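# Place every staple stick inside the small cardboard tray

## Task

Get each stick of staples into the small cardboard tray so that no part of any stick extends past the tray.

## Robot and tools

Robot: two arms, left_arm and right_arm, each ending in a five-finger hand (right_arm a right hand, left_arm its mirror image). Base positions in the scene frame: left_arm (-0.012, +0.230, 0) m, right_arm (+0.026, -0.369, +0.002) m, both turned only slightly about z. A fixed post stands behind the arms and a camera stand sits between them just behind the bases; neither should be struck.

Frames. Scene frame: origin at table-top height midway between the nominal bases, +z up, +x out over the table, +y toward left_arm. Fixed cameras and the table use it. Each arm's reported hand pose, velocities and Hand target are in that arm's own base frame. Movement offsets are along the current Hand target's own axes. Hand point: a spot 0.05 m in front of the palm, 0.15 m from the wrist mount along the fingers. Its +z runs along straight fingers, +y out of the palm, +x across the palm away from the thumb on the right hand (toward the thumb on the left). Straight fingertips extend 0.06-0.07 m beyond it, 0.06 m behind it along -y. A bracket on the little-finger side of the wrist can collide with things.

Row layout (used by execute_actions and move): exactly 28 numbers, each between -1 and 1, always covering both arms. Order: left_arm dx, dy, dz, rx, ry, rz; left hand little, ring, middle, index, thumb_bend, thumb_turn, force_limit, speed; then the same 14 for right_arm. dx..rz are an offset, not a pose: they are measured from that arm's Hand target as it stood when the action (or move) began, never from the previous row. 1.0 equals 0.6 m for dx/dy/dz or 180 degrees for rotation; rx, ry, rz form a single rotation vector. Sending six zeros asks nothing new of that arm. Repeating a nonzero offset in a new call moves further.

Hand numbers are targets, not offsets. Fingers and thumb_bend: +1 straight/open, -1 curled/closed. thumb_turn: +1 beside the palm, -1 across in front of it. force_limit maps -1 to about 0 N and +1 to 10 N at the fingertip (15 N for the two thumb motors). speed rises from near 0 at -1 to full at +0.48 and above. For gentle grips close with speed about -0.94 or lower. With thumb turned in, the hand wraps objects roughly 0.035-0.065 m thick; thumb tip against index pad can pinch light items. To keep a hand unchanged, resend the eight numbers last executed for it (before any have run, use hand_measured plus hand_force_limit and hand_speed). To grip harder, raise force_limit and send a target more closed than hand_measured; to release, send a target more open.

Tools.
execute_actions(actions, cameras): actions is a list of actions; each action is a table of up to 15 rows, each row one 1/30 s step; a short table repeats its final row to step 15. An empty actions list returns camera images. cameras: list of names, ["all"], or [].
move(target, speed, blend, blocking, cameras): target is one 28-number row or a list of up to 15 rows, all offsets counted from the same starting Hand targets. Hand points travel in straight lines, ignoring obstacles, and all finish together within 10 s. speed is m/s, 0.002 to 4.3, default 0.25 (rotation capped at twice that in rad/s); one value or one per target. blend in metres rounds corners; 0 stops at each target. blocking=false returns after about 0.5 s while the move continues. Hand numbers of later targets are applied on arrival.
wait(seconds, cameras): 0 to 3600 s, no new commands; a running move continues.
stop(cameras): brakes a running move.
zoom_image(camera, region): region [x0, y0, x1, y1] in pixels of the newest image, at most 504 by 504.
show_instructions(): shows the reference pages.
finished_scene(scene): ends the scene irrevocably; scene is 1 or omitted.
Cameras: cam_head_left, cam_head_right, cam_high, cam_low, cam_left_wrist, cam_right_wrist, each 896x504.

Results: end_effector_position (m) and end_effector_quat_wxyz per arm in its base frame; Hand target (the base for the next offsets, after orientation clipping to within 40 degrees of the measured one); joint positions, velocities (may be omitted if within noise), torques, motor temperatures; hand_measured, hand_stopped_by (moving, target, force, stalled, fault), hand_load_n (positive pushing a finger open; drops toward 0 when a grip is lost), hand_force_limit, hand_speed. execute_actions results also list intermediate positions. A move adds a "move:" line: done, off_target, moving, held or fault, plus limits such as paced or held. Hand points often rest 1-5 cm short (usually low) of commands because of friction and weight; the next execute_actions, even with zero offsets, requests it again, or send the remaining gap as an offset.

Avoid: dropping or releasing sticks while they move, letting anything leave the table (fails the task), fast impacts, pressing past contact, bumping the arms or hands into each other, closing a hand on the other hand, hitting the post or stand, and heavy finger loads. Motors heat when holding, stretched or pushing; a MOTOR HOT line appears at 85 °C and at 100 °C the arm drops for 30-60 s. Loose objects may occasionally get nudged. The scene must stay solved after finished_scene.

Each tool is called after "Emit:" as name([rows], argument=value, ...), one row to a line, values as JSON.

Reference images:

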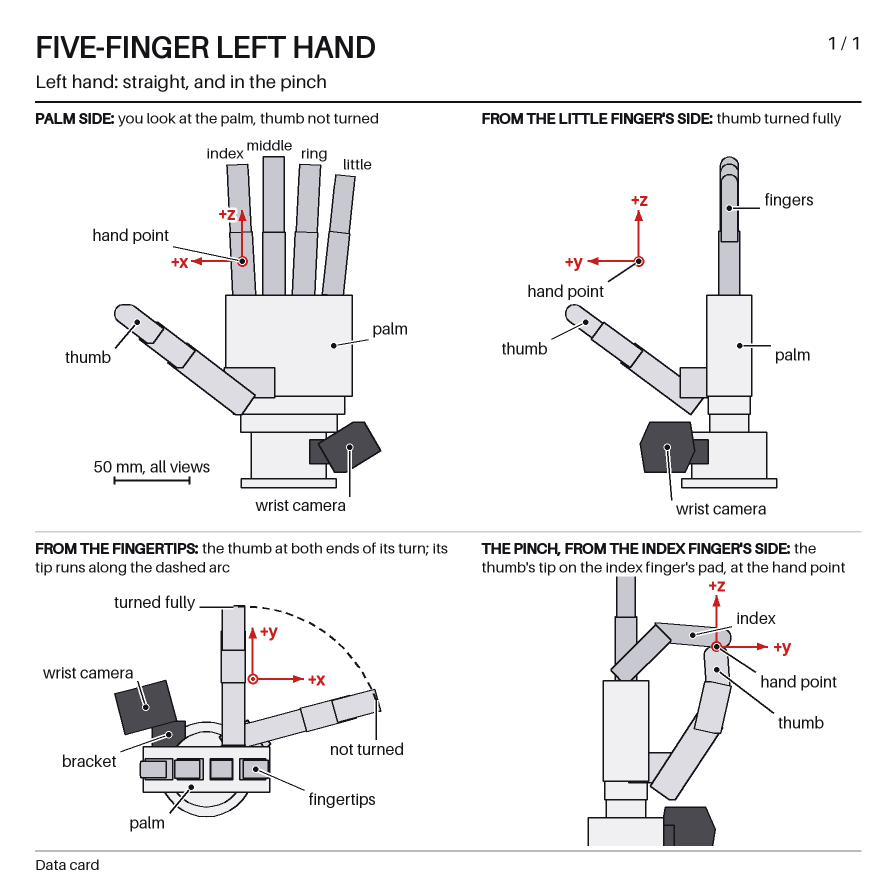

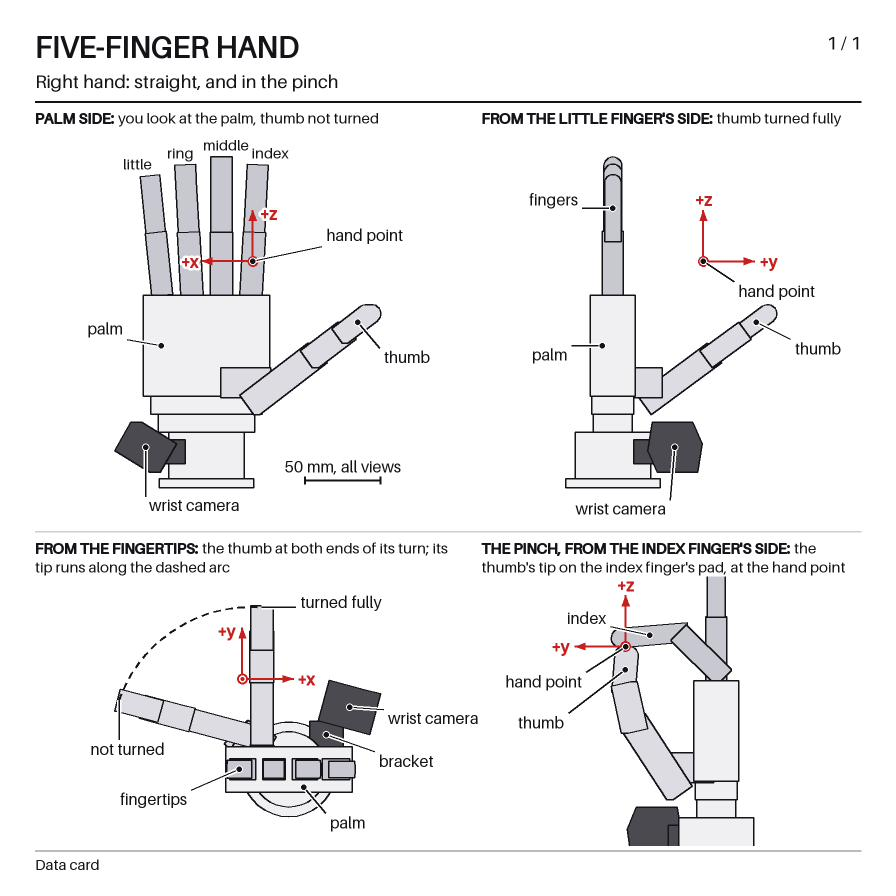

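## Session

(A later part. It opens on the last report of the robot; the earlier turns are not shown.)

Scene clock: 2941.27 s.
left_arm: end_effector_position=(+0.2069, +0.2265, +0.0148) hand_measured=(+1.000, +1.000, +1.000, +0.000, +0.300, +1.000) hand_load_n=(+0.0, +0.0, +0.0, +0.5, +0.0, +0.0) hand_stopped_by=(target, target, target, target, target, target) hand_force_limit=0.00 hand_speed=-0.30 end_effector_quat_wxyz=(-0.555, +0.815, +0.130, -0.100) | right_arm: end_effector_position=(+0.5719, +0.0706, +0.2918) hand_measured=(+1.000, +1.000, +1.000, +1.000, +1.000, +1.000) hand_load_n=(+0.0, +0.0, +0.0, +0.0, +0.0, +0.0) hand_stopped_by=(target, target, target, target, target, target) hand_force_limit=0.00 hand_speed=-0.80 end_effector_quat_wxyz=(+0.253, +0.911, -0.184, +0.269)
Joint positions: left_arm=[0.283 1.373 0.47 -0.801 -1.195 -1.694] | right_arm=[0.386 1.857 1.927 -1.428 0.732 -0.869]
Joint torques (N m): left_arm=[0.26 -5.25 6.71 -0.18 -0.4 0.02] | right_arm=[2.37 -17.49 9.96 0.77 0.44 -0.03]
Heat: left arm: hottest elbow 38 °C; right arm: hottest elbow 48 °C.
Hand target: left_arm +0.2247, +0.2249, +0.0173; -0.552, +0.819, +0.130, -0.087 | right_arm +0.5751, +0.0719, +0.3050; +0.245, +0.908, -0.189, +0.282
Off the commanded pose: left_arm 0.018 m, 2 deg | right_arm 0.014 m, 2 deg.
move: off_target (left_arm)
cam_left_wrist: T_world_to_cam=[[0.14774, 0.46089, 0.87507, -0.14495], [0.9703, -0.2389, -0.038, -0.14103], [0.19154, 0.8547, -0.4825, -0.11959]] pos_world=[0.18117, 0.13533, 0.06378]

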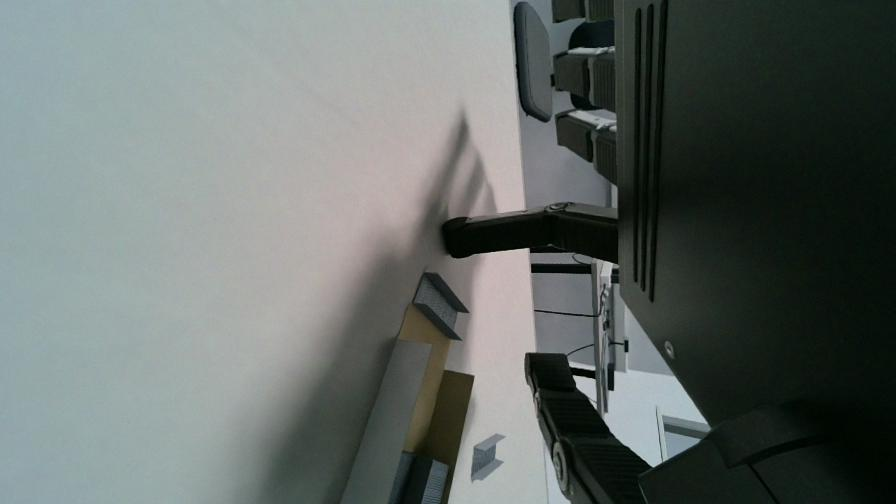

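Emit:
move(target=[0.0148,-0.0015,-0.0097,0,0,0,1,1,1,0.0,0.3,1,0.0,-0.3,0,0,0,0,0,0,1,1,1,1,1,1,0,-0.8], speed=0.05, cameras=["cam_left_wrist"])

Emit:
zoom_image(camera="cam_left_wrist", region=[320, 200, 500, 380])

Scene clock: 2946.37 s.
left_arm: end_effector_position=(+0.2191, +0.2231, +0.0157) hand_measured=(+1.000, +1.000, +1.000, +0.000, +0.300, +1.000) hand_load_n=(+0.0, +0.0, +0.0, +0.0, +0.0, +0.0) hand_stopped_by=(target, target, target, target, target, target) hand_force_limit=0.00 hand_speed=-0.30 end_effector_quat_wxyz=(-0.552, +0.818, +0.127, -0.099) | right_arm: end_effector_position=(+0.5719, +0.0706, +0.2918) hand_measured=(+1.000, +1.000, +1.000, +1.000, +1.000, +1.000) hand_load_n=(+0.0, +0.0, +0.0, +0.0, +0.0, +0.0) hand_stopped_by=(target, target, target, target, target, target) hand_force_limit=0.00 hand_speed=-0.80 end_effector_quat_wxyz=(+0.253, +0.911, -0.184, +0.269)
Joint positions: left_arm=[0.261 1.401 0.507 -0.85 -1.184 -1.733] | right_arm=[0.386 1.857 1.927 -1.428 0.732 -0.869]
Joint torques (N m): left_arm=[-0.5 -5.95 6.34 -0.34 -0.64 -0.07] | right_arm=[2.67 -17.61 9.99 0.98 0.4 -0.09]
Heat: left arm: hottest elbow 38 °C; right arm: hottest elbow 48 °C.
Hand target: left_arm +0.2346, +0.2229, +0.0202; -0.552, +0.819, +0.130, -0.087 | right_arm +0.5751, +0.0719, +0.3050; +0.245, +0.908, -0.189, +0.282
Off the commanded pose: left_arm 0.016 m, 1 deg | right_arm 0.014 m, 2 deg.
move: off_target (left_arm)
cam_left_wrist: T_world_to_cam=[[0.15183, 0.46864, 0.87024, -0.14844], [0.96889, -0.24468, -0.03728, -0.15195], [0.19546, 0.84883, -0.49121, -0.11783]] pos_world=[0.19279, 0.1324, 0.06563]

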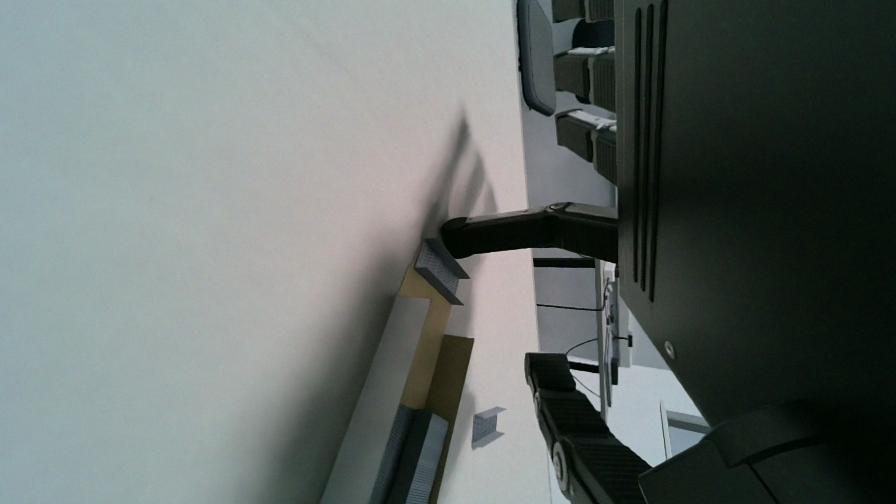

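Scaled by 2.800 from the camera's image (finer frame: 1280x720).

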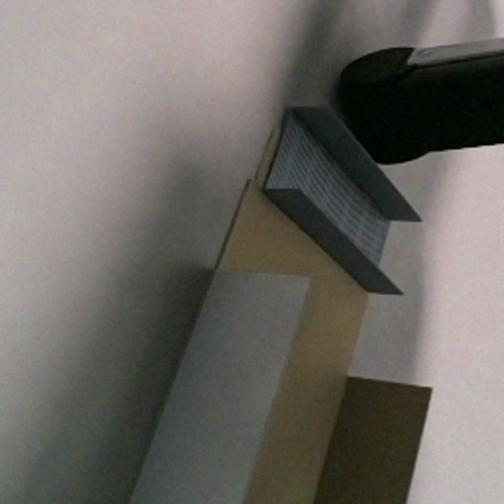

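Emit:
move(target=[0.0057,0.003,-0.0118,0,0,0,1,1,1,0.0,0.3,1,0.0,-0.3,0,0,0,0,0,0,1,1,1,1,1,1,0,-0.8], speed=0.04, cameras=["cam_left_wrist"])

Emit:
zoom_image(camera="cam_left_wrist", region=[320, 200, 500, 380])

Scene clock: 2950.27 s.
left_arm: end_effector_position=(+0.2242, +0.2174, +0.0166) hand_measured=(+1.000, +1.000, +1.000, +0.000, +0.300, +1.000) hand_load_n=(+0.0, +0.0, +0.0, +0.0, +0.0, +0.0) hand_stopped_by=(target, target, target, target, target, target) hand_force_limit=0.00 hand_speed=-0.30 end_effector_quat_wxyz=(-0.552, +0.818, +0.126, -0.099) | right_arm: end_effector_position=(+0.5719, +0.0706, +0.2918) hand_measured=(+1.000, +1.000, +1.000, +1.000, +1.000, +1.000) hand_load_n=(+0.0, +0.0, +0.0, +0.0, +0.0, +0.0) hand_stopped_by=(target, target, target, target, target, target) hand_force_limit=0.00 hand_speed=-0.80 end_effector_quat_wxyz=(+0.253, +0.911, -0.184, +0.269)
Joint positions: left_arm=[0.235 1.422 0.528 -0.913 -1.178 -1.801] | right_arm=[0.386 1.857 1.927 -1.428 0.732 -0.869]
Joint torques (N m): left_arm=[0.44 -6.36 6.46 -0.46 -0.7 0.01] | right_arm=[2.08 -17.55 9.96 0.72 0.49 -0.07]
Heat: left arm: hottest elbow 38 °C; right arm: hottest elbow 48 °C.
Hand target: left_arm +0.2401, +0.2171, +0.0212; -0.552, +0.819, +0.130, -0.087 | right_arm +0.5751, +0.0719, +0.3050; +0.245, +0.908, -0.189, +0.282
Off the commanded pose: left_arm 0.017 m, 1 deg | right_arm 0.014 m, 2 deg.
move: off_target (left_arm)
cam_left_wrist: T_world_to_cam=[[0.15219, 0.46865, 0.87017, -0.14744], [0.96875, -0.24522, -0.03737, -0.15813], [0.19587, 0.84867, -0.49133, -0.11368]] pos_world=[0.19789, 0.1268, 0.06653]

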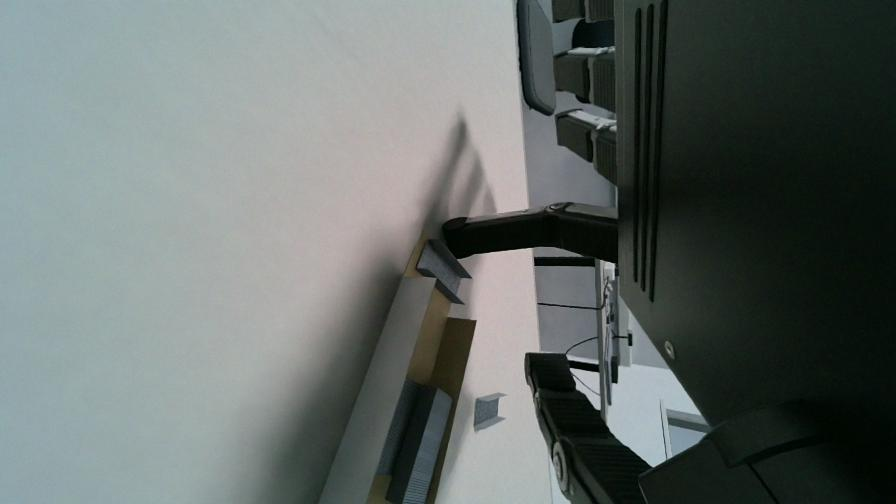

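Scaled by 2.800 from the camera's image (finer frame: 1280x720).

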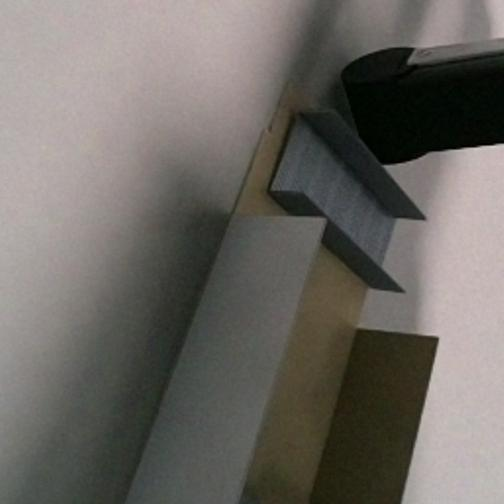

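Emit:
move(target=[0.0011,0.0031,-0.01,0,0,0,1,1,1,0.0,0.3,1,0.0,-0.3,0,0,0,0,0,0,1,1,1,1,1,1,0,-0.8], speed=0.04, cameras=["cam_left_wrist"])

Emit:
zoom_image(camera="cam_left_wrist", region=[380, 200, 500, 320])

Scene clock: 2975.00 s.
left_arm: end_effector_position=(+0.2267, +0.2120, +0.0172) hand_measured=(+1.000, +1.000, +1.000, +0.000, +0.300, +1.000) hand_load_n=(+0.0, +0.0, +0.0, +0.0, +0.0, -0.5) hand_stopped_by=(target, target, target, target, target, target) hand_force_limit=0.00 hand_speed=-0.30 end_effector_quat_wxyz=(-0.552, +0.818, +0.126, -0.099) | right_arm: end_effector_position=(+0.5719, +0.0706, +0.2918) hand_measured=(+1.000, +1.000, +1.000, +1.000, +1.000, +1.000) hand_load_n=(+0.0, +0.0, +0.0, +0.0, -0.5, +0.0) hand_stopped_by=(target, target, target, target, target, target) hand_force_limit=0.00 hand_speed=-0.80 end_effector_quat_wxyz=(+0.253, +0.911, -0.184, +0.269)
Joint positions: left_arm=[0.212 1.436 0.541 -0.965 -1.173 -1.858] | right_arm=[0.386 1.857 1.927 -1.428 0.732 -0.869]
Joint torques (N m): left_arm=[-0.09 -6.95 6.39 -0.46 -0.73 -0.08] | right_arm=[2.2 -17.26 10.28 0.99 0.41 -0.04]
Heat: left arm: hottest elbow 39 °C; right arm: hottest elbow 48 °C.
Hand target: left_arm +0.2427, +0.2113, +0.0217; -0.552, +0.819, +0.130, -0.087 | right_arm +0.5751, +0.0719, +0.3050; +0.245, +0.908, -0.189, +0.282
Off the commanded pose: left_arm 0.017 m, 1 deg | right_arm 0.014 m, 2 deg.
move: off_target (left_arm)
cam_left_wrist: T_world_to_cam=[[0.15212, 0.46835, 0.87035, -0.14579], [0.96876, -0.24517, -0.0374, -0.16195], [0.19586, 0.84885, -0.49102, -0.10936]] pos_world=[0.20049, 0.1214, 0.06713]

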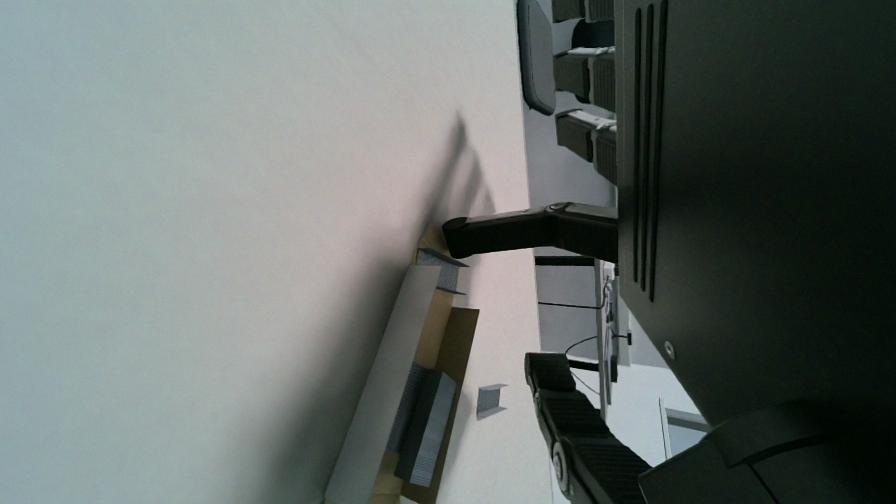

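Scaled by 4.200 from the camera's image (finer frame: 1280x720).

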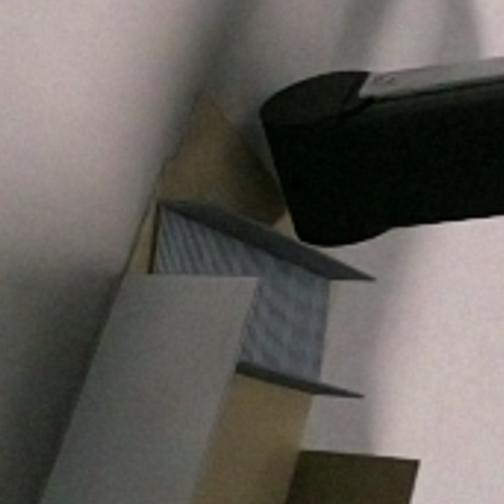

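Emit:
move(target=[0.0025,0.0057,-0.0162,0,0,0,1,1,1,0.0,0.3,1,0.0,-0.3,0,0,0,0,0,0,1,1,1,1,1,1,0,-0.8], speed=0.04, cameras=["cam_left_wrist"])

Emit:
zoom_image(camera="cam_left_wrist", region=[380, 200, 500, 320])

Scene clock: 2997.97 s.
left_arm: end_effector_position=(+0.2321, +0.2032, +0.0182) hand_measured=(+1.000, +1.000, +1.000, +0.000, +0.300, +1.000) hand_load_n=(+0.0, +0.0, +0.0, +0.0, -0.5, +0.0) hand_stopped_by=(target, target, target, target, target, target) hand_force_limit=0.00 hand_speed=-0.30 end_effector_quat_wxyz=(-0.552, +0.818, +0.126, -0.098) | right_arm: end_effector_position=(+0.5719, +0.0706, +0.2918) hand_measured=(+1.000, +1.000, +1.000, +1.000, +1.000, +1.000) hand_load_n=(+0.0, +0.0, +0.0, +0.0, +0.0, +0.0) hand_stopped_by=(target, target, target, target, target, target) hand_force_limit=0.00 hand_speed=-0.80 end_effector_quat_wxyz=(+0.253, +0.911, -0.184, +0.269)
Joint positions: left_arm=[0.174 1.461 0.563 -1.043 -1.161 -1.948] | right_arm=[0.386 1.857 1.927 -1.428 0.732 -0.869]
Joint torques (N m): left_arm=[-0.03 -6.07 6.19 -0.5 -0.66 -0.02] | right_arm=[2.37 -18.2 10.18 0.92 0.43 -0.11]
Heat: left arm: hottest elbow 38 °C; right arm: hottest elbow 48 °C.
Hand target: left_arm +0.2474, +0.2020, +0.0223; -0.552, +0.819, +0.129, -0.087 | right_arm +0.5751, +0.0719, +0.3050; +0.245, +0.908, -0.189, +0.282
Off the commanded pose: left_arm 0.016 m, 1 deg | right_arm 0.014 m, 2 deg.
move: off_target (left_arm)
cam_left_wrist: T_world_to_cam=[[0.15125, 0.46751, 0.87096, -0.14291], [0.96859, -0.24602, -0.03615, -0.16898], [0.19737, 0.84907, -0.49003, -0.1029]] pos_world=[0.2056, 0.1126, 0.06794]

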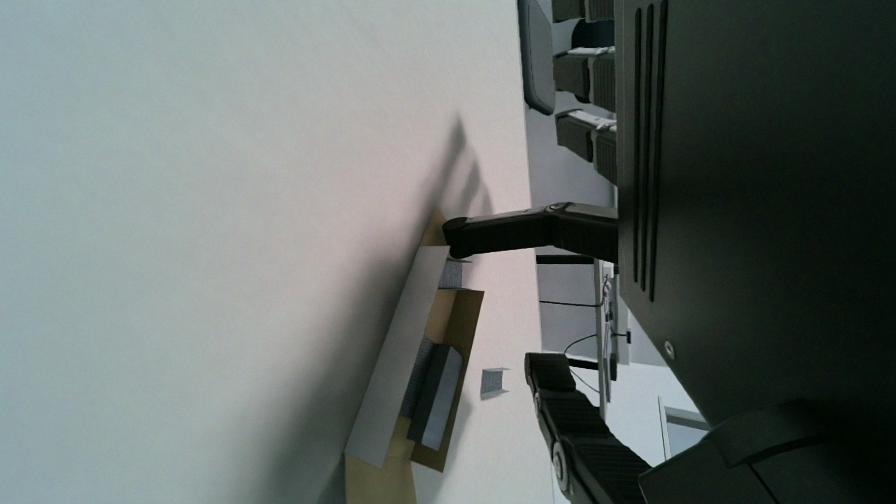

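Scaled by 4.200 from the camera's image (finer frame: 1280x720).

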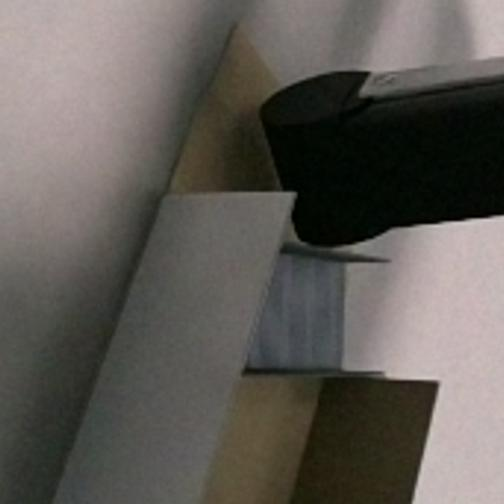

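Emit:
move(target=[0.0060,0.0050,-0.0180,0,0,0,1,1,1,0.0,0.3,1,0.0,-0.3,0,0,0,0,0,0,1,1,1,1,1,1,0,-0.8], speed=0.04, cameras=["cam_left_wrist"])

Emit:
zoom_image(camera="cam_left_wrist", region=[380, 180, 520, 320])

Scene clock: 3007.63 s.
left_arm: end_effector_position=(+0.2397, +0.1944, +0.0198) hand_measured=(+1.000, +1.000, +1.000, +0.000, +0.300, +1.000) hand_load_n=(+0.0, +0.0, +0.0, +0.0, +0.5, +0.0) hand_stopped_by=(target, target, target, target, target, target) hand_force_limit=0.00 hand_speed=-0.30 end_effector_quat_wxyz=(-0.552, +0.818, +0.127, -0.098) | right_arm: end_effector_position=(+0.5719, +0.0706, +0.2918) hand_measured=(+1.000, +1.000, +1.000, +1.000, +1.000, +1.000) hand_load_n=(+0.0, -0.5, +0.0, +0.0, +0.0, +0.0) hand_stopped_by=(target, target, target, target, target, target) hand_force_limit=0.00 hand_speed=-0.80 end_effector_quat_wxyz=(+0.253, +0.911, -0.184, +0.269)
Joint positions: left_arm=[0.136 1.489 0.593 -1.121 -1.146 -2.033] | right_arm=[0.386 1.857 1.927 -1.428 0.732 -0.869]
Joint torques (N m): left_arm=[0.09 -6.36 6.31 -0.53 -0.63 -0.08] | right_arm=[2.49 -17.9 9.89 0.69 0.41 -0.06]
Heat: left arm: hottest elbow 38 °C; right arm: hottest elbow 48 °C.
Hand target: left_arm +0.2541, +0.1925, +0.0234; -0.552, +0.819, +0.130, -0.087 | right_arm +0.5751, +0.0719, +0.3050; +0.245, +0.908, -0.189, +0.282
Off the commanded pose: left_arm 0.015 m, 1 deg | right_arm 0.014 m, 2 deg.
move: off_target (left_arm)
cam_left_wrist: T_world_to_cam=[[0.14997, 0.4672, 0.87134, -0.14093], [0.96867, -0.24589, -0.03487, -0.1786], [0.19796, 0.84927, -0.48944, -0.09629]] pos_world=[0.2132, 0.10371, 0.06944]

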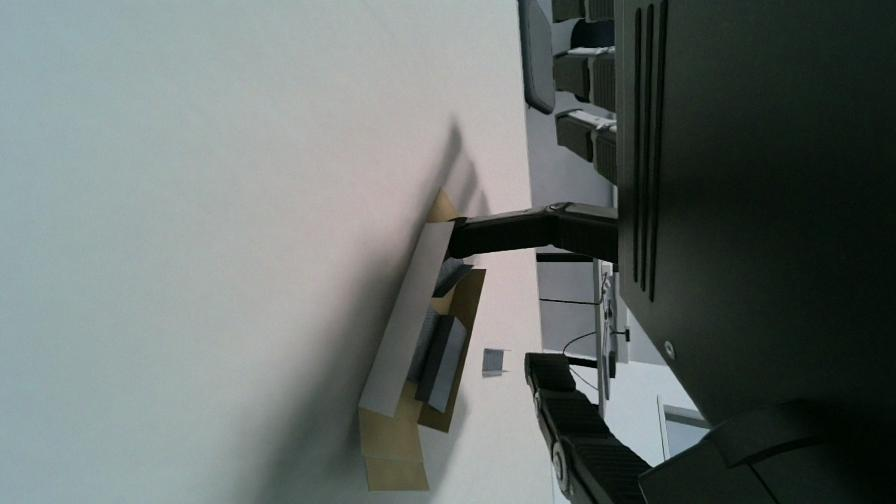

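Scaled by 3.600 from the camera's image (finer frame: 1280x720).

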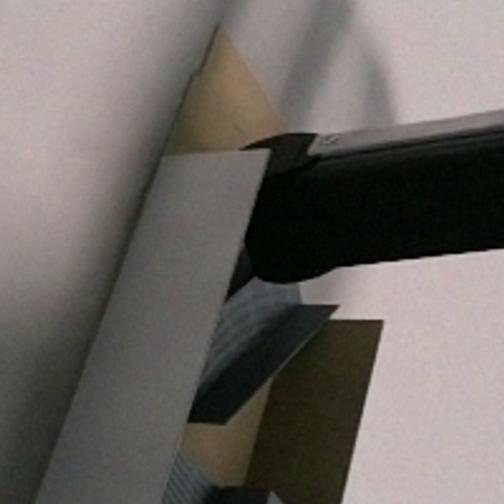

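Emit:
move(target=[-0.0038,0.0034,-0.0083,0,0.0412,0.0167,1,1,1,0.0,0.3,1,0.0,-0.3,0,0,0,0,0,0,1,1,1,1,1,1,0,-0.8], speed=0.04, cameras=["cam_left_wrist"])

Emit:
zoom_image(camera="cam_left_wrist", region=[380, 180, 520, 320])

Scene clock: 3024.03 s.
left_arm: end_effector_position=(+0.2500, +0.1902, +0.0207) hand_measured=(+1.000, +1.000, +1.000, +0.000, +0.300, +1.000) hand_load_n=(+0.0, +0.0, +0.0, +0.0, +0.0, -0.5) hand_stopped_by=(target, target, target, target, target, target) hand_force_limit=0.00 hand_speed=-0.30 end_effector_quat_wxyz=(-0.555, +0.826, +0.079, -0.057) | right_arm: end_effector_position=(+0.5719, +0.0706, +0.2918) hand_measured=(+1.000, +1.000, +1.000, +1.000, +1.000, +1.000) hand_load_n=(+0.0, +0.0, +0.0, +0.0, +0.0, +0.0) hand_stopped_by=(target, target, target, target, target, target) hand_force_limit=0.00 hand_speed=-0.80 end_effector_quat_wxyz=(+0.253, +0.911, -0.184, +0.269)
Joint positions: left_arm=[0.121 1.392 0.519 -0.883 -1.177 -1.765] | right_arm=[0.386 1.857 1.927 -1.428 0.732 -0.869]
Joint torques (N m): left_arm=[-0.26 -7.82 4.01 0.35 -0.97 0.21] | right_arm=[1.61 -17.26 10 0.79 0.43 -0.01]
Heat: left arm: hottest elbow 37 °C; right arm: hottest elbow 48 °C.
Hand target: left_arm +0.2537, +0.1866, +0.0235; -0.557, +0.826, +0.072, -0.049 | right_arm +0.5751, +0.0719, +0.3050; +0.245, +0.908, -0.189, +0.282
Off the commanded pose: left_arm 0.006 m, 1 deg | right_arm 0.014 m, 2 deg.
move: done
cam_left_wrist: T_world_to_cam=[[0.1948, 0.44744, 0.87284, -0.14887], [0.93054, -0.36563, -0.02025, -0.15756], [0.31007, 0.81616, -0.48758, -0.11613]] pos_world=[0.21163, 0.10378, 0.07013]

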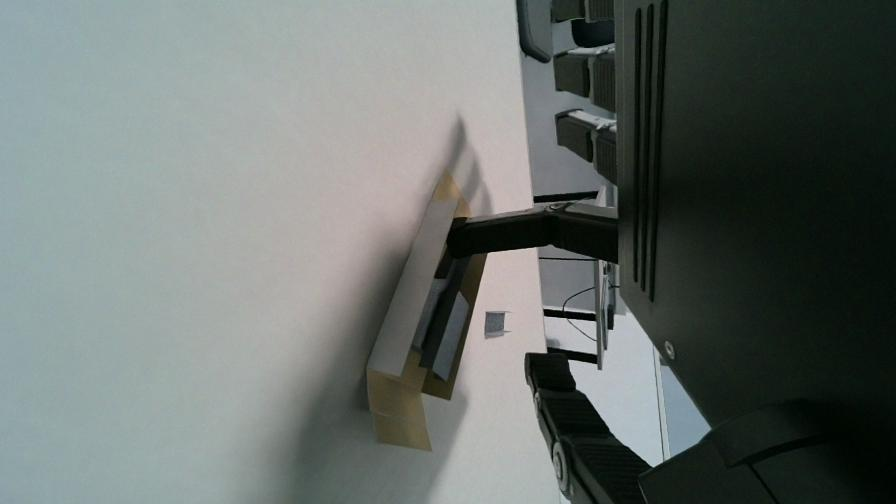

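Scaled by 3.600 from the camera's image (finer frame: 1280x720).

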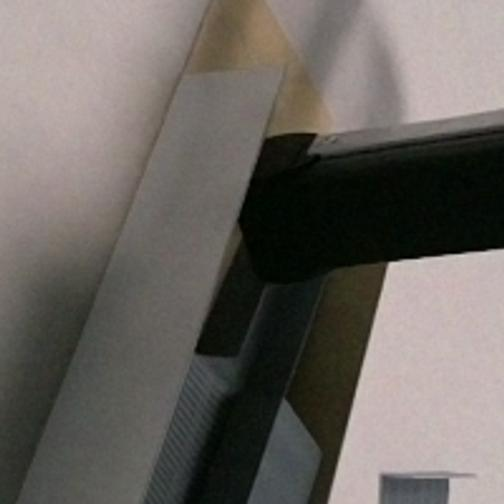

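Emit:
move([
  [0.017,-0.0233,-0.009,0,0,0,1,1,1,0.0,0.3,1,0.0,-0.3,0,0,0,0,0,0,1,1,1,1,1,1,0,-0.8],
  [0.0222,-0.053,-0.0203,0,0,0,1,1,1,0.0,0.3,1,0.0,-0.3,0,0,0,0,0,0,1,1,1,1,1,1,0,-0.8],
], speed=0.05, cameras=["cam_left_wrist"])

Emit:
zoom_image(camera="cam_left_wrist", region=[300, 140, 500, 340])

Scene clock: 3030.57 s.
left_arm: end_effector_position=(+0.2506, +0.1901, +0.0453) hand_measured=(+1.000, +1.000, +1.000, +0.000, +0.300, +1.000) hand_load_n=(+0.0, +0.0, +0.0, +0.0, +0.0, +0.0) hand_stopped_by=(target, target, target, target, target, target) hand_force_limit=0.00 hand_speed=-0.30 end_effector_quat_wxyz=(-0.555, +0.826, +0.071, -0.063) | right_arm: end_effector_position=(+0.5719, +0.0706, +0.2918) hand_measured=(+1.000, +1.000, +1.000, +1.000, +1.000, +1.000) hand_load_n=(+0.0, +0.0, +0.0, +0.0, +0.0, +0.0) hand_stopped_by=(target, target, target, target, target, target) hand_force_limit=0.00 hand_speed=-0.80 end_effector_quat_wxyz=(+0.253, +0.911, -0.184, +0.269)
Joint positions: left_arm=[0.121 1.324 0.551 -0.985 -1.178 -1.745] | right_arm=[0.386 1.857 1.927 -1.428 0.732 -0.869]
Joint torques (N m): left_arm=[-0.21 -6.77 7.34 -0.21 -0.91 0.16] | right_arm=[2.49 -17.44 9.96 0.98 0.45 -0.09]
Heat: left arm: hottest elbow 37 °C; right arm: hottest elbow 48 °C.
Hand target: left_arm +0.2666, +0.1895, +0.0575; -0.557, +0.826, +0.072, -0.049 | right_arm +0.5751, +0.0719, +0.3050; +0.245, +0.908, -0.189, +0.282
Off the commanded pose: left_arm 0.020 m, 2 deg | right_arm 0.014 m, 2 deg.
move: off_target (left_arm)
cam_left_wrist: T_world_to_cam=[[0.21454, 0.44842, 0.86769, -0.17533], [0.92729, -0.37253, -0.03675, -0.15486], [0.30676, 0.81249, -0.49574, -0.10233]] pos_world=[0.2126, 0.10407, 0.09571]

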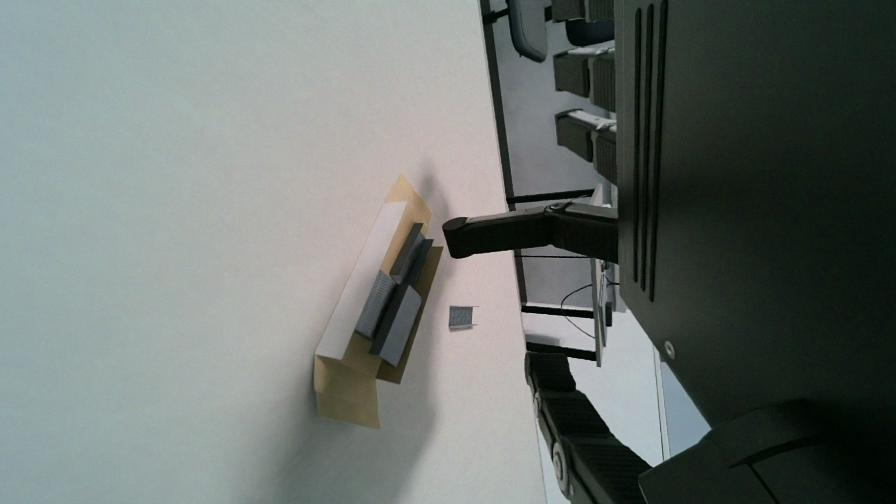

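Scaled by 2.520 from the camera's image (finer frame: 1280x720).

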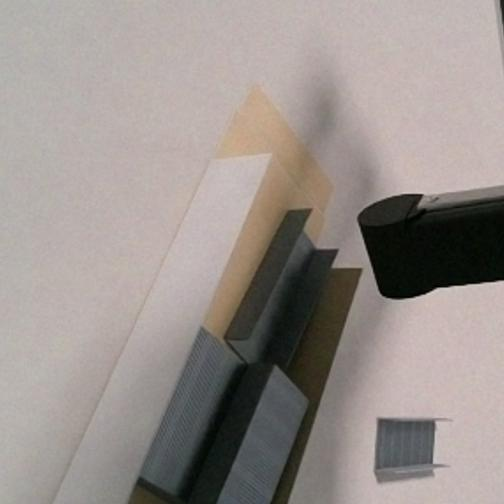

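Emit:
move(target=[-0.0299,-0.0111,0.0742,0,-0.0412,-0.0167,1,1,1,0.0,0.3,1,0.0,-0.3,0,0,0,0,0,0,1,1,1,1,1,1,0,-0.8], speed=0.1, cameras=["cam_left_wrist"])

Emit:
zoom_image(camera="cam_left_wrist", region=[300, 200, 500, 400])

Scene clock: 3049.93 s.
left_arm: end_effector_position=(+0.2311, +0.2228, +0.0412) hand_measured=(+1.000, +1.000, +1.000, +0.000, +0.300, +1.000) hand_load_n=(+0.0, +0.0, +0.0, +0.0, +0.0, +0.0) hand_stopped_by=(target, target, target, target, target, target) hand_force_limit=0.00 hand_speed=-0.30 end_effector_quat_wxyz=(-0.551, +0.821, +0.122, -0.092) | right_arm: end_effector_position=(+0.5719, +0.0706, +0.2918) hand_measured=(+1.000, +1.000, +1.000, +1.000, +1.000, +1.000) hand_load_n=(+0.0, +0.0, +0.0, +0.0, +0.0, +0.0) hand_stopped_by=(target, target, target, target, target, target) hand_force_limit=0.00 hand_speed=-0.80 end_effector_quat_wxyz=(+0.253, +0.911, -0.184, +0.269)
Joint positions: left_arm=[0.252 1.34 0.551 -0.932 -1.18 -1.715] | right_arm=[0.386 1.857 1.927 -1.428 0.732 -0.869]
Joint torques (N m): left_arm=[1.85 -5.25 7.05 0.49 -0.98 0.22] | right_arm=[1.61 -18.26 10.06 0.8 0.45 0.01]
Heat: left arm: hottest elbow 39 °C; right arm: hottest elbow 48 °C.
Hand target: left_arm +0.2413, +0.2296, +0.0470; -0.552, +0.819, +0.129, -0.087 | right_arm +0.5751, +0.0719, +0.3050; +0.245, +0.908, -0.189, +0.282
Off the commanded pose: left_arm 0.014 m, 1 deg | right_arm 0.014 m, 2 deg.
move: off_target (left_arm)
cam_left_wrist: T_world_to_cam=[[0.15229, 0.4685, 0.87024, -0.17239], [0.96518, -0.25998, -0.02894, -0.15888], [0.21269, 0.84435, -0.49178, -0.11042]] pos_world=[0.20309, 0.1327, 0.09112]

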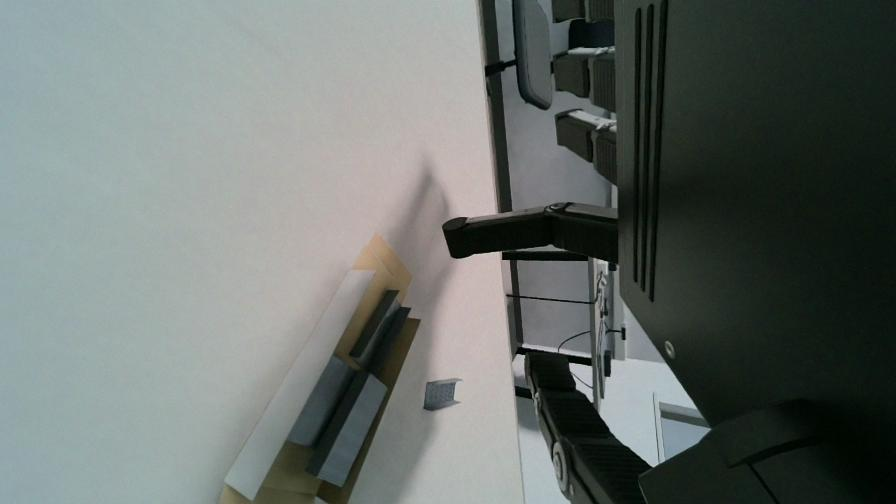

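Scaled by 2.520 from the camera's image (finer frame: 1280x720).

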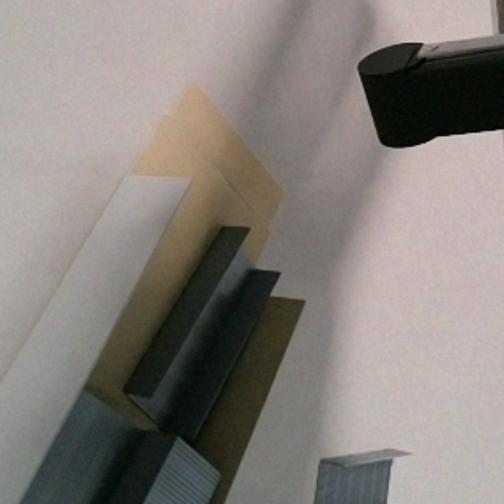

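Emit:
move(target=[0.0259,0.0334,0.0063,0,0,0,1,1,1,0.0,0.3,1,0.0,-0.3,0,0,0,0,0,0,1,1,1,1,1,1,0,-0.8], speed=0.06, cameras=[])

Scene clock: 3057.97 s.
left_arm: end_effector_position=(+0.2410, +0.2254, +0.0204) hand_measured=(+1.000, +1.000, +1.000, +0.000, +0.300, +1.000) hand_load_n=(+0.0, +0.0, +0.0, +0.0, +0.0, +0.0) hand_stopped_by=(target, target, target, target, target, target) hand_force_limit=0.00 hand_speed=-0.30 end_effector_quat_wxyz=(-0.550, +0.821, +0.116, -0.103) | right_arm: end_effector_position=(+0.5719, +0.0706, +0.2918) hand_measured=(+1.000, +1.000, +1.000, +1.000, +1.000, +1.000) hand_load_n=(+0.0, +0.0, +0.0, +0.0, +0.0, +0.0) hand_stopped_by=(target, target, target, target, target, target) hand_force_limit=0.00 hand_speed=-0.80 end_effector_quat_wxyz=(+0.253, +0.911, -0.184, +0.269)
Joint positions: left_arm=[0.252 1.441 0.571 -0.882 -1.18 -1.72] | right_arm=[0.386 1.857 1.927 -1.428 0.732 -0.869]
Joint velocities: left_arm=[-0.005 0.015 0.012 -0.017 -0.154 -0.037] | right_arm=[within noise]
Joint torques (N m): left_arm=[1.67 -7.06 6.64 0.38 -0.76 0.03] | right_arm=[2.02 -17.61 10.15 0.99 0.45 -0.06]
Heat: left arm: hottest elbow 39 °C; right arm: hottest elbow 48 °C.
Hand target: left_arm +0.2574, +0.2306, +0.0270; -0.552, +0.819, +0.130, -0.087 | right_arm +0.5751, +0.0719, +0.3050; +0.245, +0.908, -0.189, +0.282
Off the commanded pose: left_arm 0.018 m, 2 deg | right_arm 0.014 m, 2 deg.
move: off_target (left_arm)

Emit:
move([
  [0.0031,0.0063,-0.0023,0,0,0,1,1,1,0.0,0.3,1,0.0,-0.3,0,0,0,0,0,0,1,1,1,1,1,1,0,-0.8],
  [0.0094,0.0141,-0.0215,0,0,0,1,1,1,0.0,0.3,1,0.0,-0.3,0,0,0,0,0,0,1,1,1,1,1,1,0,-0.8],
], speed=0.05, cameras=["cam_left_wrist"])

Emit:
zoom_image(camera="cam_left_wrist", region=[360, 180, 520, 340])

Scene clock: 3063.07 s.
left_arm: end_effector_position=(+0.2516, +0.2185, +0.0195) hand_measured=(+1.000, +1.000, +1.000, +0.000, +0.300, +1.000) hand_load_n=(+0.0, +0.0, +0.0, +0.0, +0.0, +0.0) hand_stopped_by=(target, target, target, target, target, target) hand_force_limit=0.00 hand_speed=-0.30 end_effector_quat_wxyz=(-0.552, +0.819, +0.126, -0.099) | right_arm: end_effector_position=(+0.5719, +0.0706, +0.2918) hand_measured=(+1.000, +1.000, +1.000, +1.000, +1.000, +1.000) hand_load_n=(+0.0, +0.0, +0.0, +0.0, +0.0, +0.0) hand_stopped_by=(target, target, target, target, target, target) hand_force_limit=0.00 hand_speed=-0.80 end_effector_quat_wxyz=(+0.253, +0.911, -0.184, +0.269)
Joint positions: left_arm=[0.216 1.488 0.609 -0.969 -1.174 -1.845] | right_arm=[0.386 1.857 1.927 -1.428 0.732 -0.869]
Joint torques (N m): left_arm=[0.03 -7.06 6.42 -0.54 -0.74 -0.05] | right_arm=[2.37 -17.79 10.09 0.83 0.41 -0.02]
Heat: left arm: hottest elbow 39 °C; right arm: hottest elbow 48 °C.
Hand target: left_arm +0.2676, +0.2179, +0.0240; -0.552, +0.819, +0.130, -0.087 | right_arm +0.5751, +0.0719, +0.3050; +0.245, +0.908, -0.189, +0.282
Off the commanded pose: left_arm 0.016 m, 1 deg | right_arm 0.014 m, 2 deg.
move: off_target (left_arm)
cam_left_wrist: T_world_to_cam=[[0.15258, 0.46851, 0.87018, -0.1547], [0.9685, -0.24619, -0.03727, -0.18403], [0.19677, 0.84846, -0.49132, -0.11872]] pos_world=[0.2252, 0.1279, 0.06943]

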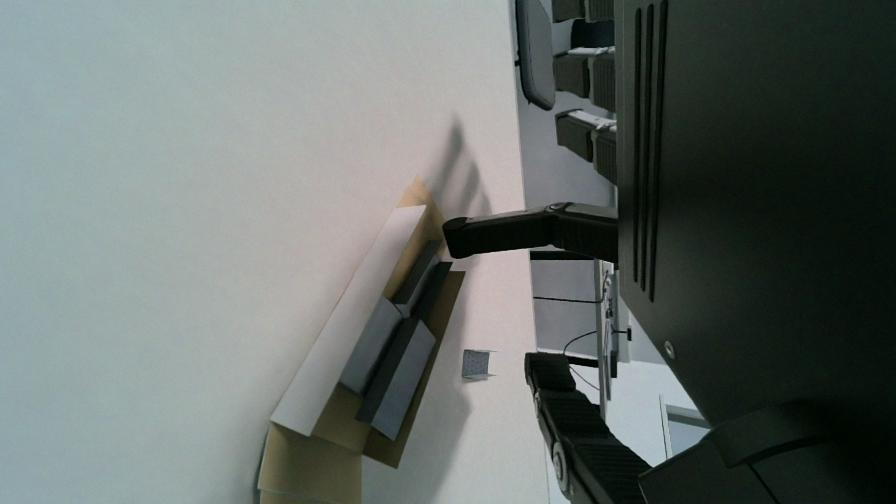

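Scaled by 3.150 from the camera's image (finer frame: 1280x720).

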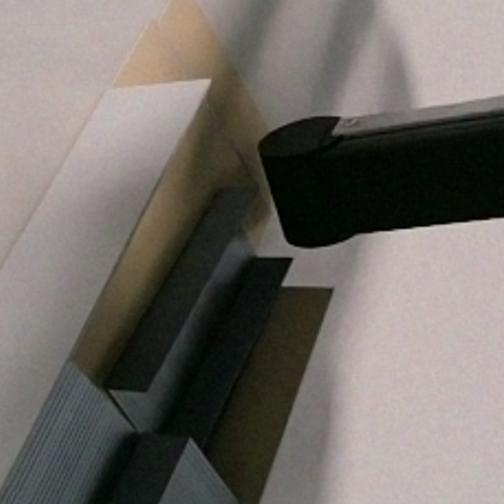

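Emit:
move(target=[0.005,0.0083,-0.0138,0,0,0,1,1,1,0.0,0.3,1,0.0,-0.3,0,0,0,0,0,0,1,1,1,1,1,1,0,-0.8], speed=0.05, cameras=["cam_left_wrist"])

Emit:
zoom_image(camera="cam_left_wrist", region=[360, 180, 520, 340])

Scene clock: 3069.13 s.
left_arm: end_effector_position=(+0.2579, +0.2109, +0.0183) hand_measured=(+1.000, +1.000, +1.000, +0.000, +0.300, +1.000) hand_load_n=(+0.0, +0.0, +0.0, +0.0, +0.0, +0.0) hand_stopped_by=(target, target, target, target, target, target) hand_force_limit=0.00 hand_speed=-0.30 end_effector_quat_wxyz=(-0.552, +0.818, +0.126, -0.099) | right_arm: end_effector_position=(+0.5719, +0.0706, +0.2918) hand_measured=(+1.000, +1.000, +1.000, +1.000, +1.000, +1.000) hand_load_n=(+0.0, +0.0, +0.0, +0.0, +0.0, +0.0) hand_stopped_by=(target, target, target, target, target, target) hand_force_limit=0.00 hand_speed=-0.80 end_effector_quat_wxyz=(+0.253, +0.911, -0.184, +0.269)
Joint positions: left_arm=[0.185 1.517 0.631 -1.031 -1.165 -1.92] | right_arm=[0.386 1.857 1.927 -1.428 0.732 -0.869]
Joint torques (N m): left_arm=[0.21 -7.06 6.41 -0.77 -0.63 0.04] | right_arm=[1.61 -17.85 10.1 0.69 0.43 -0.04]
Heat: left arm: hottest elbow 38 °C; right arm: hottest elbow 48 °C.
Hand target: left_arm +0.2734, +0.2097, +0.0226; -0.552, +0.819, +0.130, -0.087 | right_arm +0.5751, +0.0719, +0.3050; +0.245, +0.908, -0.189, +0.282
Off the commanded pose: left_arm 0.016 m, 1 deg | right_arm 0.014 m, 2 deg.
move: off_target (left_arm)
cam_left_wrist: T_world_to_cam=[[0.15247, 0.46791, 0.87053, -0.1509], [0.9684, -0.24664, -0.03705, -0.19199], [0.19737, 0.84867, -0.49073, -0.11435]] pos_world=[0.2315, 0.1203, 0.06814]

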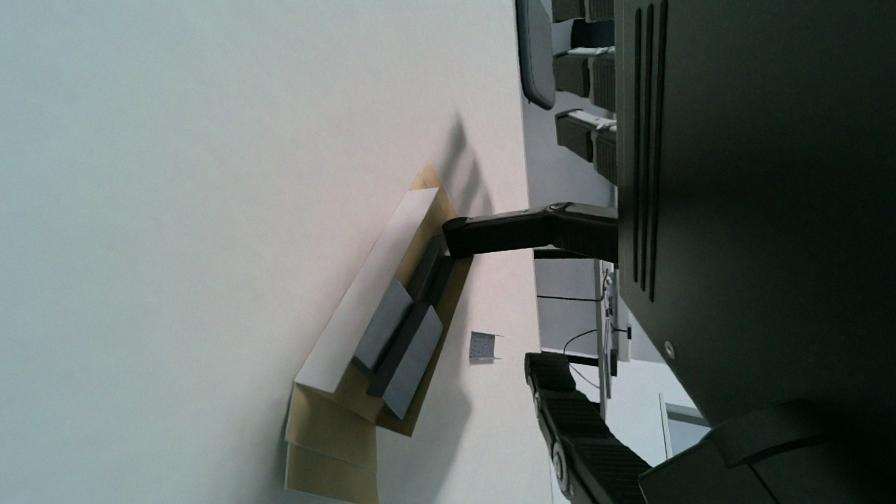

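Scaled by 3.150 from the camera's image (finer frame: 1280x720).

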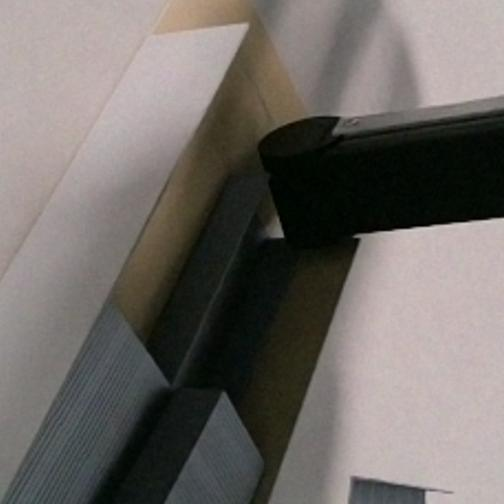

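Emit:
move(target=[0,-0.0464,-0.0188,0,0,0,1,1,1,0.0,0.3,1,0.0,-0.3,0,0,0,0,0,0,1,1,1,1,1,1,0,-0.8], speed=0.06, cameras=["cam_left_wrist"])

Emit:
zoom_image(camera="cam_left_wrist", region=[300, 160, 500, 360])

Scene clock: 3076.90 s.
left_arm: end_effector_position=(+0.2568, +0.2107, +0.0424) hand_measured=(+1.000, +1.000, +1.000, +0.000, +0.300, +1.000) hand_load_n=(+0.0, +0.0, +0.0, +0.0, +0.0, +0.0) hand_stopped_by=(target, target, target, target, target, target) hand_force_limit=0.00 hand_speed=-0.30 end_effector_quat_wxyz=(-0.552, +0.818, +0.121, -0.106) | right_arm: end_effector_position=(+0.5719, +0.0706, +0.2918) hand_measured=(+1.000, +1.000, +1.000, +1.000, +1.000, +1.000) hand_load_n=(+0.0, -0.5, +0.0, +0.0, -0.5, +0.0) hand_stopped_by=(target, target, target, target, target, target) hand_force_limit=0.00 hand_speed=-0.80 end_effector_quat_wxyz=(+0.253, +0.911, -0.184, +0.269)
Joint positions: left_arm=[0.185 1.46 0.66 -1.134 -1.165 -1.92] | right_arm=[0.386 1.857 1.927 -1.428 0.732 -0.869]
Joint torques (N m): left_arm=[0.79 -8.64 6.89 -0.24 -0.59 0] | right_arm=[1.85 -18.14 9.81 0.77 0.43 -0.04]
Heat: left arm: hottest elbow 38 °C; right arm: hottest elbow 48 °C.
Hand target: left_arm +0.2734, +0.2097, +0.0526; -0.552, +0.819, +0.129, -0.087 | right_arm +0.5751, +0.0719, +0.3050; +0.245, +0.908, -0.189, +0.282
Off the commanded pose: left_arm 0.020 m, 2 deg | right_arm 0.014 m, 2 deg.
move: off_target (left_arm)
cam_left_wrist: T_world_to_cam=[[0.16773, 0.47071, 0.8662, -0.1759], [0.96764, -0.24663, -0.05335, -0.18914], [0.18851, 0.84712, -0.49684, -0.09933]] pos_world=[0.23125, 0.12029, 0.09292]

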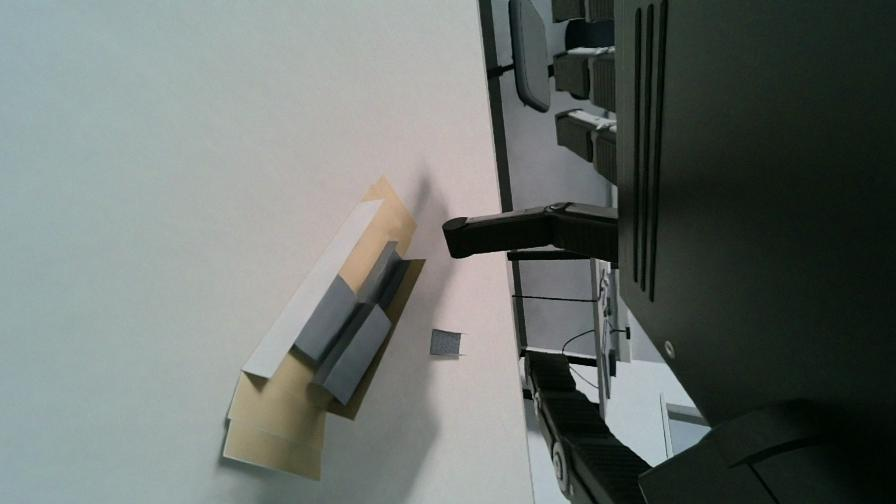

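Scaled by 2.520 from the camera's image (finer frame: 1280x720).

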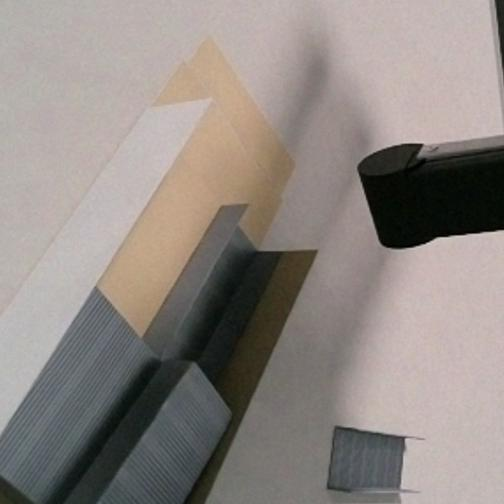

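Emit:
move(target=[0.0659,-0.0253,0.0741,0,0.2472,0.1,1,1,1,0.0,0.3,1,0.0,-0.3,0,0,0,0,0,0,1,1,1,1,1,1,0,-0.8], speed=0.12, cameras=["cam_left_wrist"])

Emit:
zoom_image(camera="cam_left_wrist", region=[300, 180, 500, 380])

Scene clock: 3102.73 s.
left_arm: end_effector_position=(+0.2994, +0.2620, +0.0504) hand_measured=(+1.000, +1.000, +1.000, +0.000, +0.300, +1.000) hand_load_n=(+0.0, +0.0, -0.5, +0.0, +0.0, -0.5) hand_stopped_by=(target, target, target, target, target, target) hand_force_limit=0.00 hand_speed=-0.30 end_effector_quat_wxyz=(-0.536, +0.802, -0.216, +0.148) | right_arm: end_effector_position=(+0.5719, +0.0706, +0.2918) hand_measured=(+1.000, +1.000, +1.000, +1.000, +1.000, +1.000) hand_load_n=(+0.0, +0.0, +0.0, +0.0, +0.0, +0.0) hand_stopped_by=(target, target, target, target, target, target) hand_force_limit=0.00 hand_speed=-0.80 end_effector_quat_wxyz=(+0.253, +0.911, -0.184, +0.269)
Joint positions: left_arm=[0.639 1.147 0.271 0.455 -0.368 -0.167] | right_arm=[0.386 1.857 1.927 -1.428 0.732 -0.869]
Joint torques (N m): left_arm=[1.38 -4.42 5.59 2.66 -0.02 0.18] | right_arm=[1.9 -17.44 10.1 0.94 0.47 -0.04]
Heat: left arm: hottest elbow 38 °C; right arm: hottest elbow 48 °C.
Hand target: left_arm +0.2964, +0.2667, +0.0500; -0.540, +0.801, -0.215, +0.145 | right_arm +0.5751, +0.0719, +0.3050; +0.245, +0.908, -0.189, +0.282
Off the commanded pose: left_arm 0.005 m, 1 deg | right_arm 0.014 m, 2 deg.
move: done
cam_left_wrist: T_world_to_cam=[[0.43459, 0.21481, 0.87464, -0.22743], [0.45421, -0.89087, -0.00689, 0.10285], [0.77771, 0.40026, -0.48473, -0.20671]] pos_world=[0.21289, 0.22321, 0.09943]

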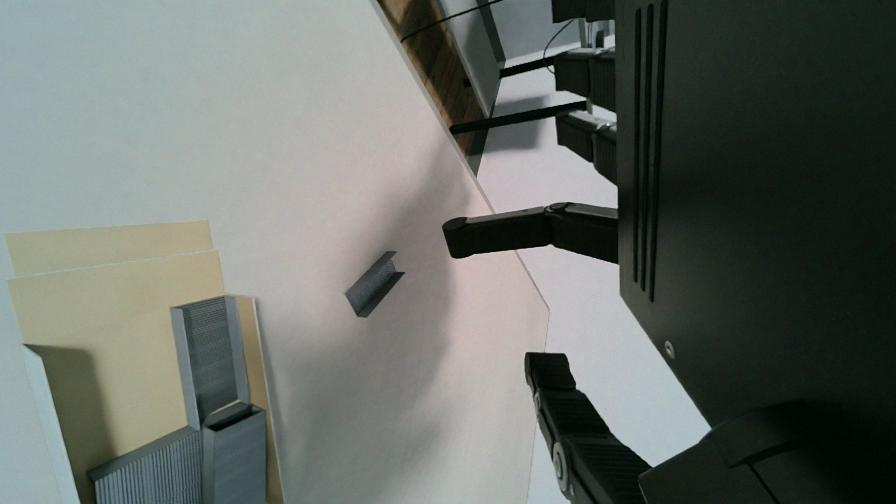

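Scaled by 2.520 from the camera's image (finer frame: 1280x720).

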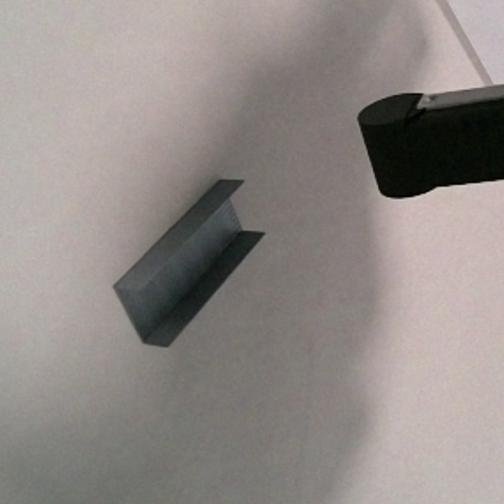

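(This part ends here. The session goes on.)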